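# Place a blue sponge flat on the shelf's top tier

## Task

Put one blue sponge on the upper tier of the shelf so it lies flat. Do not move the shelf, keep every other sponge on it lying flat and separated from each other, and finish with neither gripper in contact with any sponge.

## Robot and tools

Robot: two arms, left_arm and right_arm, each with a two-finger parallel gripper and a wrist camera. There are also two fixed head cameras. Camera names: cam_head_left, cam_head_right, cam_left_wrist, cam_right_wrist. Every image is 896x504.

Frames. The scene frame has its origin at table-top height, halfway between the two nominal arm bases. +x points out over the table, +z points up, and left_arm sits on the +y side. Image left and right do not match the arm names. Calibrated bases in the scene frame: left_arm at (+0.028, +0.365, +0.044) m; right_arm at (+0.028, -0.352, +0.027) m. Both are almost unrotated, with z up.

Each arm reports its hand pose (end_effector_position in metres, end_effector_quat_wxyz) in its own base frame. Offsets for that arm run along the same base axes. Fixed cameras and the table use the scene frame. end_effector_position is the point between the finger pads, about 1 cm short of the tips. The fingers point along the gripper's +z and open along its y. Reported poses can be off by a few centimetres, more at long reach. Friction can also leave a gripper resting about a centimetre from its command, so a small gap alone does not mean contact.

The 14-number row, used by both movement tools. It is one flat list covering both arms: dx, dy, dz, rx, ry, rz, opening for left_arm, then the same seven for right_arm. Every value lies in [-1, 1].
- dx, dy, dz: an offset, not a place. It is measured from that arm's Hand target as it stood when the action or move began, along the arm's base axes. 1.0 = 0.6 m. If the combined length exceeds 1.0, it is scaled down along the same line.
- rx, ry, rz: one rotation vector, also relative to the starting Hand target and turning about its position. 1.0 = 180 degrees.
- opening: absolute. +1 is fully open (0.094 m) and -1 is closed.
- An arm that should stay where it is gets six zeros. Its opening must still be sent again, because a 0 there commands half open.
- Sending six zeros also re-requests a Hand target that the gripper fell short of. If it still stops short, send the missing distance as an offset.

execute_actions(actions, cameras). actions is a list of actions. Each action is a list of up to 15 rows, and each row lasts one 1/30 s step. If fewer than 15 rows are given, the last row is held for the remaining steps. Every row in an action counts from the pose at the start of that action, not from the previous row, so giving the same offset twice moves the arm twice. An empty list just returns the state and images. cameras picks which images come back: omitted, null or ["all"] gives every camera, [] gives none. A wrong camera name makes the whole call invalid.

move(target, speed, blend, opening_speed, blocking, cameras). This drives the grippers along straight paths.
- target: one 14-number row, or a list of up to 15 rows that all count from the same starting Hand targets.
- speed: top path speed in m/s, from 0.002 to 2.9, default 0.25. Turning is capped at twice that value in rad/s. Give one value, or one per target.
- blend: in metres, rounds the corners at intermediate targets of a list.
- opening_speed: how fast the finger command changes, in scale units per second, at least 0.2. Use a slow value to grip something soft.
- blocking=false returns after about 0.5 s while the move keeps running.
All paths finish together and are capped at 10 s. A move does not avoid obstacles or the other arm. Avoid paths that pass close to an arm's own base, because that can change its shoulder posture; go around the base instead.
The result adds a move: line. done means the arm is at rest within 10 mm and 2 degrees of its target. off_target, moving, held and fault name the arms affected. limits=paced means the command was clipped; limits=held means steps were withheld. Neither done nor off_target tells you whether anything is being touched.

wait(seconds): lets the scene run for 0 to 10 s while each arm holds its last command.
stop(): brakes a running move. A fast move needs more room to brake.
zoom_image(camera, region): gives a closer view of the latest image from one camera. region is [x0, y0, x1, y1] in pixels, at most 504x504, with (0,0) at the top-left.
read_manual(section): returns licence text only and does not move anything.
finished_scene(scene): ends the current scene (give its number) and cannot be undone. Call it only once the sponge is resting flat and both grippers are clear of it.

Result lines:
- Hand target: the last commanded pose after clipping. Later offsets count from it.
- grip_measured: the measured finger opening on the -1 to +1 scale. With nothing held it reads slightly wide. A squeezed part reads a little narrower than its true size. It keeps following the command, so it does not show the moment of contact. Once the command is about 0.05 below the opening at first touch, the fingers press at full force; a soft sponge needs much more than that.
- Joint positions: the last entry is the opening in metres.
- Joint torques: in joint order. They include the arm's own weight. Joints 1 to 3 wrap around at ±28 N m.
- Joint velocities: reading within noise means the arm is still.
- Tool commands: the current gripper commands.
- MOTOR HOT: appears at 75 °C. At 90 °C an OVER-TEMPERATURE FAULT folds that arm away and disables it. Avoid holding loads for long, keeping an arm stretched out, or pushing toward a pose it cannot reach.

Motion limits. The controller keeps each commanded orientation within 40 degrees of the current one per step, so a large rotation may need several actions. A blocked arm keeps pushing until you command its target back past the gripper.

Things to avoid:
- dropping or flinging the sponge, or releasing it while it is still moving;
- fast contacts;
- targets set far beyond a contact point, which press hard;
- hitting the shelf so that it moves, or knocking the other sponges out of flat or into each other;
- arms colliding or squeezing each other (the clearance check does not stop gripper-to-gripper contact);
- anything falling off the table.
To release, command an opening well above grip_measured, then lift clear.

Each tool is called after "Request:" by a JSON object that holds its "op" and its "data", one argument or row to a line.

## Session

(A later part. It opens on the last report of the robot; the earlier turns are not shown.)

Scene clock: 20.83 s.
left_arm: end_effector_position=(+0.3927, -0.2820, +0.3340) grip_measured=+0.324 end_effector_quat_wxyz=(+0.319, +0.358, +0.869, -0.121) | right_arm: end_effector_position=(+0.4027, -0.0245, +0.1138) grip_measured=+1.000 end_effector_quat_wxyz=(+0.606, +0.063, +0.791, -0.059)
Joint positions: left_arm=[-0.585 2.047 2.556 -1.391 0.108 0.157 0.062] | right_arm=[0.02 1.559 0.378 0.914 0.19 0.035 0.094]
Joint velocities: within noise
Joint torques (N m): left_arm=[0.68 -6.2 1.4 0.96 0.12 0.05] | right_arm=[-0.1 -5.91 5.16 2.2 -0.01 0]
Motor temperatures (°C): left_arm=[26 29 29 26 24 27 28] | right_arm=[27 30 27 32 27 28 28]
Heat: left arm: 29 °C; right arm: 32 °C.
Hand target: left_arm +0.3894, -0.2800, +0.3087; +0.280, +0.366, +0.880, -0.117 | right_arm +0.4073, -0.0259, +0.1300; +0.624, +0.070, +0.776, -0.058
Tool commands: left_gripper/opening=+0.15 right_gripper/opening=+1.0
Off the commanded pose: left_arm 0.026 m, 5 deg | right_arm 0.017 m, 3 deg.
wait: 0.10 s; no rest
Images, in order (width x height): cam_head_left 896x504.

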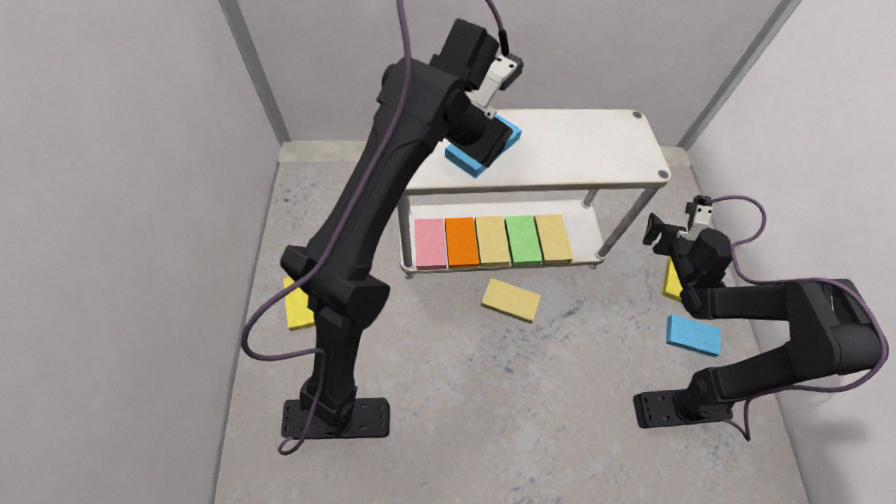

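Request:
{"op": "move", "data": {
  "target": [
    [0,0,0.037,0,0,0,0.15,0,0,0,0,0,0,1],
    [0,0,0.037,0,0,0,0.75,0,0,0,0,0,0,1],
    [-0.09,0.09,0.19,0,0,0,0.75,0,0,0,0,0,0,1],
    [-0.16,0.13,0.23,0,0,0,0.75,0,0,0,0,0,0,1]
  ],
  "opening_speed": 1.5,
  "speed": [0.06,0.1,0.15,0.3],
  "cameras": ["cam_head_left","cam_left_wrist","cam_head_right"]
}}

Scene clock: 25.27 s.
left_arm: end_effector_position=(+0.2996, -0.2064, +0.4494) grip_measured=+0.747 end_effector_quat_wxyz=(+0.411, +0.343, +0.833, -0.138) | right_arm: end_effector_position=(+0.4027, -0.0245, +0.1138) grip_measured=+1.000 end_effector_quat_wxyz=(+0.606, +0.063, +0.791, -0.059)
Joint positions: left_arm=[-0.539 1.71 2.569 -1.539 0.137 0.177 0.082] | right_arm=[0.02 1.559 0.378 0.914 0.19 0.035 0.094]
Joint velocities: within noise
Joint torques (N m): left_arm=[0.61 -4.26 2.25 1.21 0.2 -0.02] | right_arm=[-0.09 -5.91 5.15 2.2 -0.01 0]
Motor temperatures (°C): left_arm=[26 29 29 26 24 27 28] | right_arm=[27 30 27 32 27 28 28]
Heat: left arm: 29 °C; right arm: 32 °C.
Hand target: left_arm +0.2934, -0.2020, +0.4467; +0.280, +0.366, +0.880, -0.117 | right_arm +0.4073, -0.0259, +0.1300; +0.624, +0.070, +0.776, -0.058
Off the commanded pose: left_arm 0.008 m, 16 deg | right_arm 0.017 m, 3 deg.
joint sent to its limit (left arm) — joint 4 (wrist pitch), lower limit. The joint targets are off in position and orientation.
move: off_target (left_arm, right_arm); target 2's new opening was sent with left_arm's hand 0.009 m and 4 deg from that target
Images, in order (width x height): cam_head_left 896x504, cam_head_right 896x504, cam_left_wrist 896x504.

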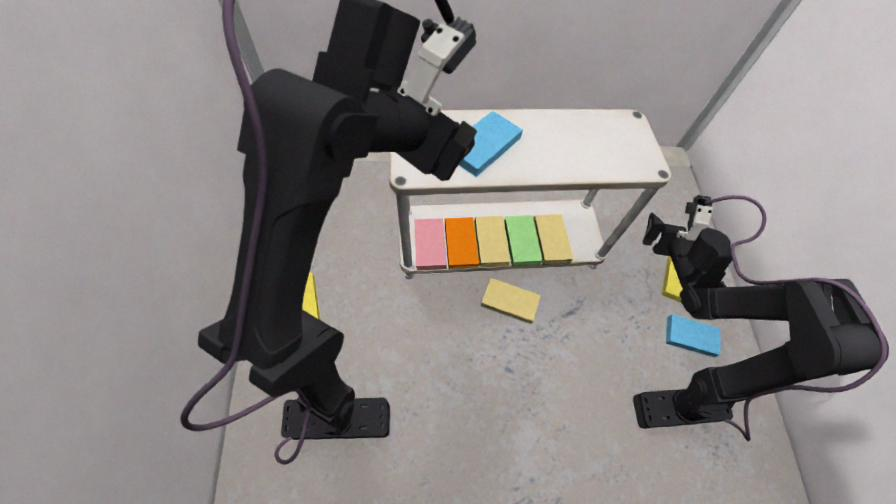

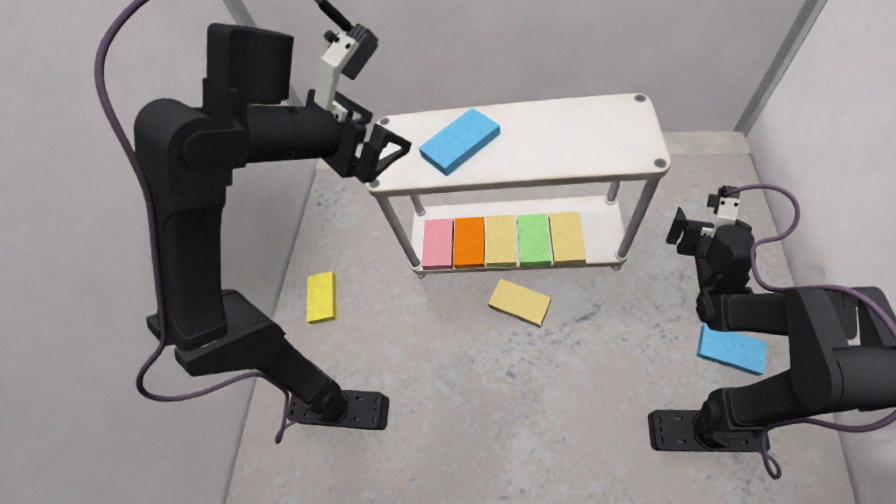

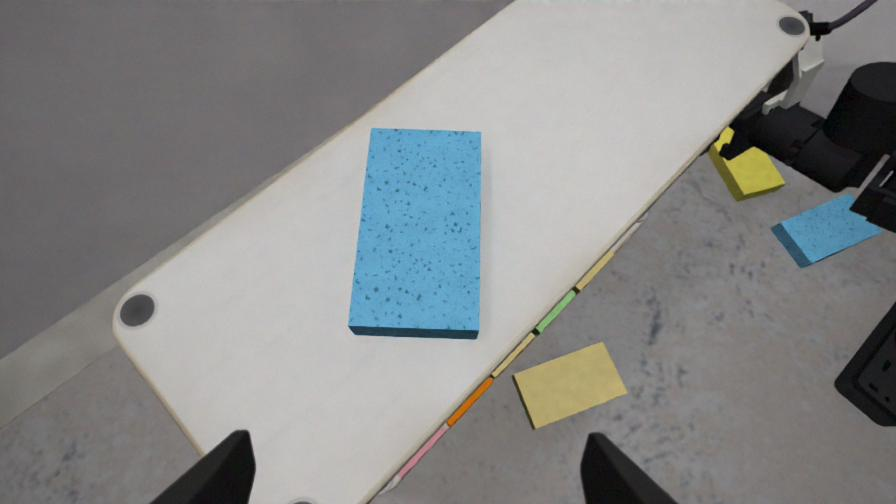

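Request:
{"op": "finished_scene", "data": {
  "scene": 3
}}

The scene is finished: the task was done.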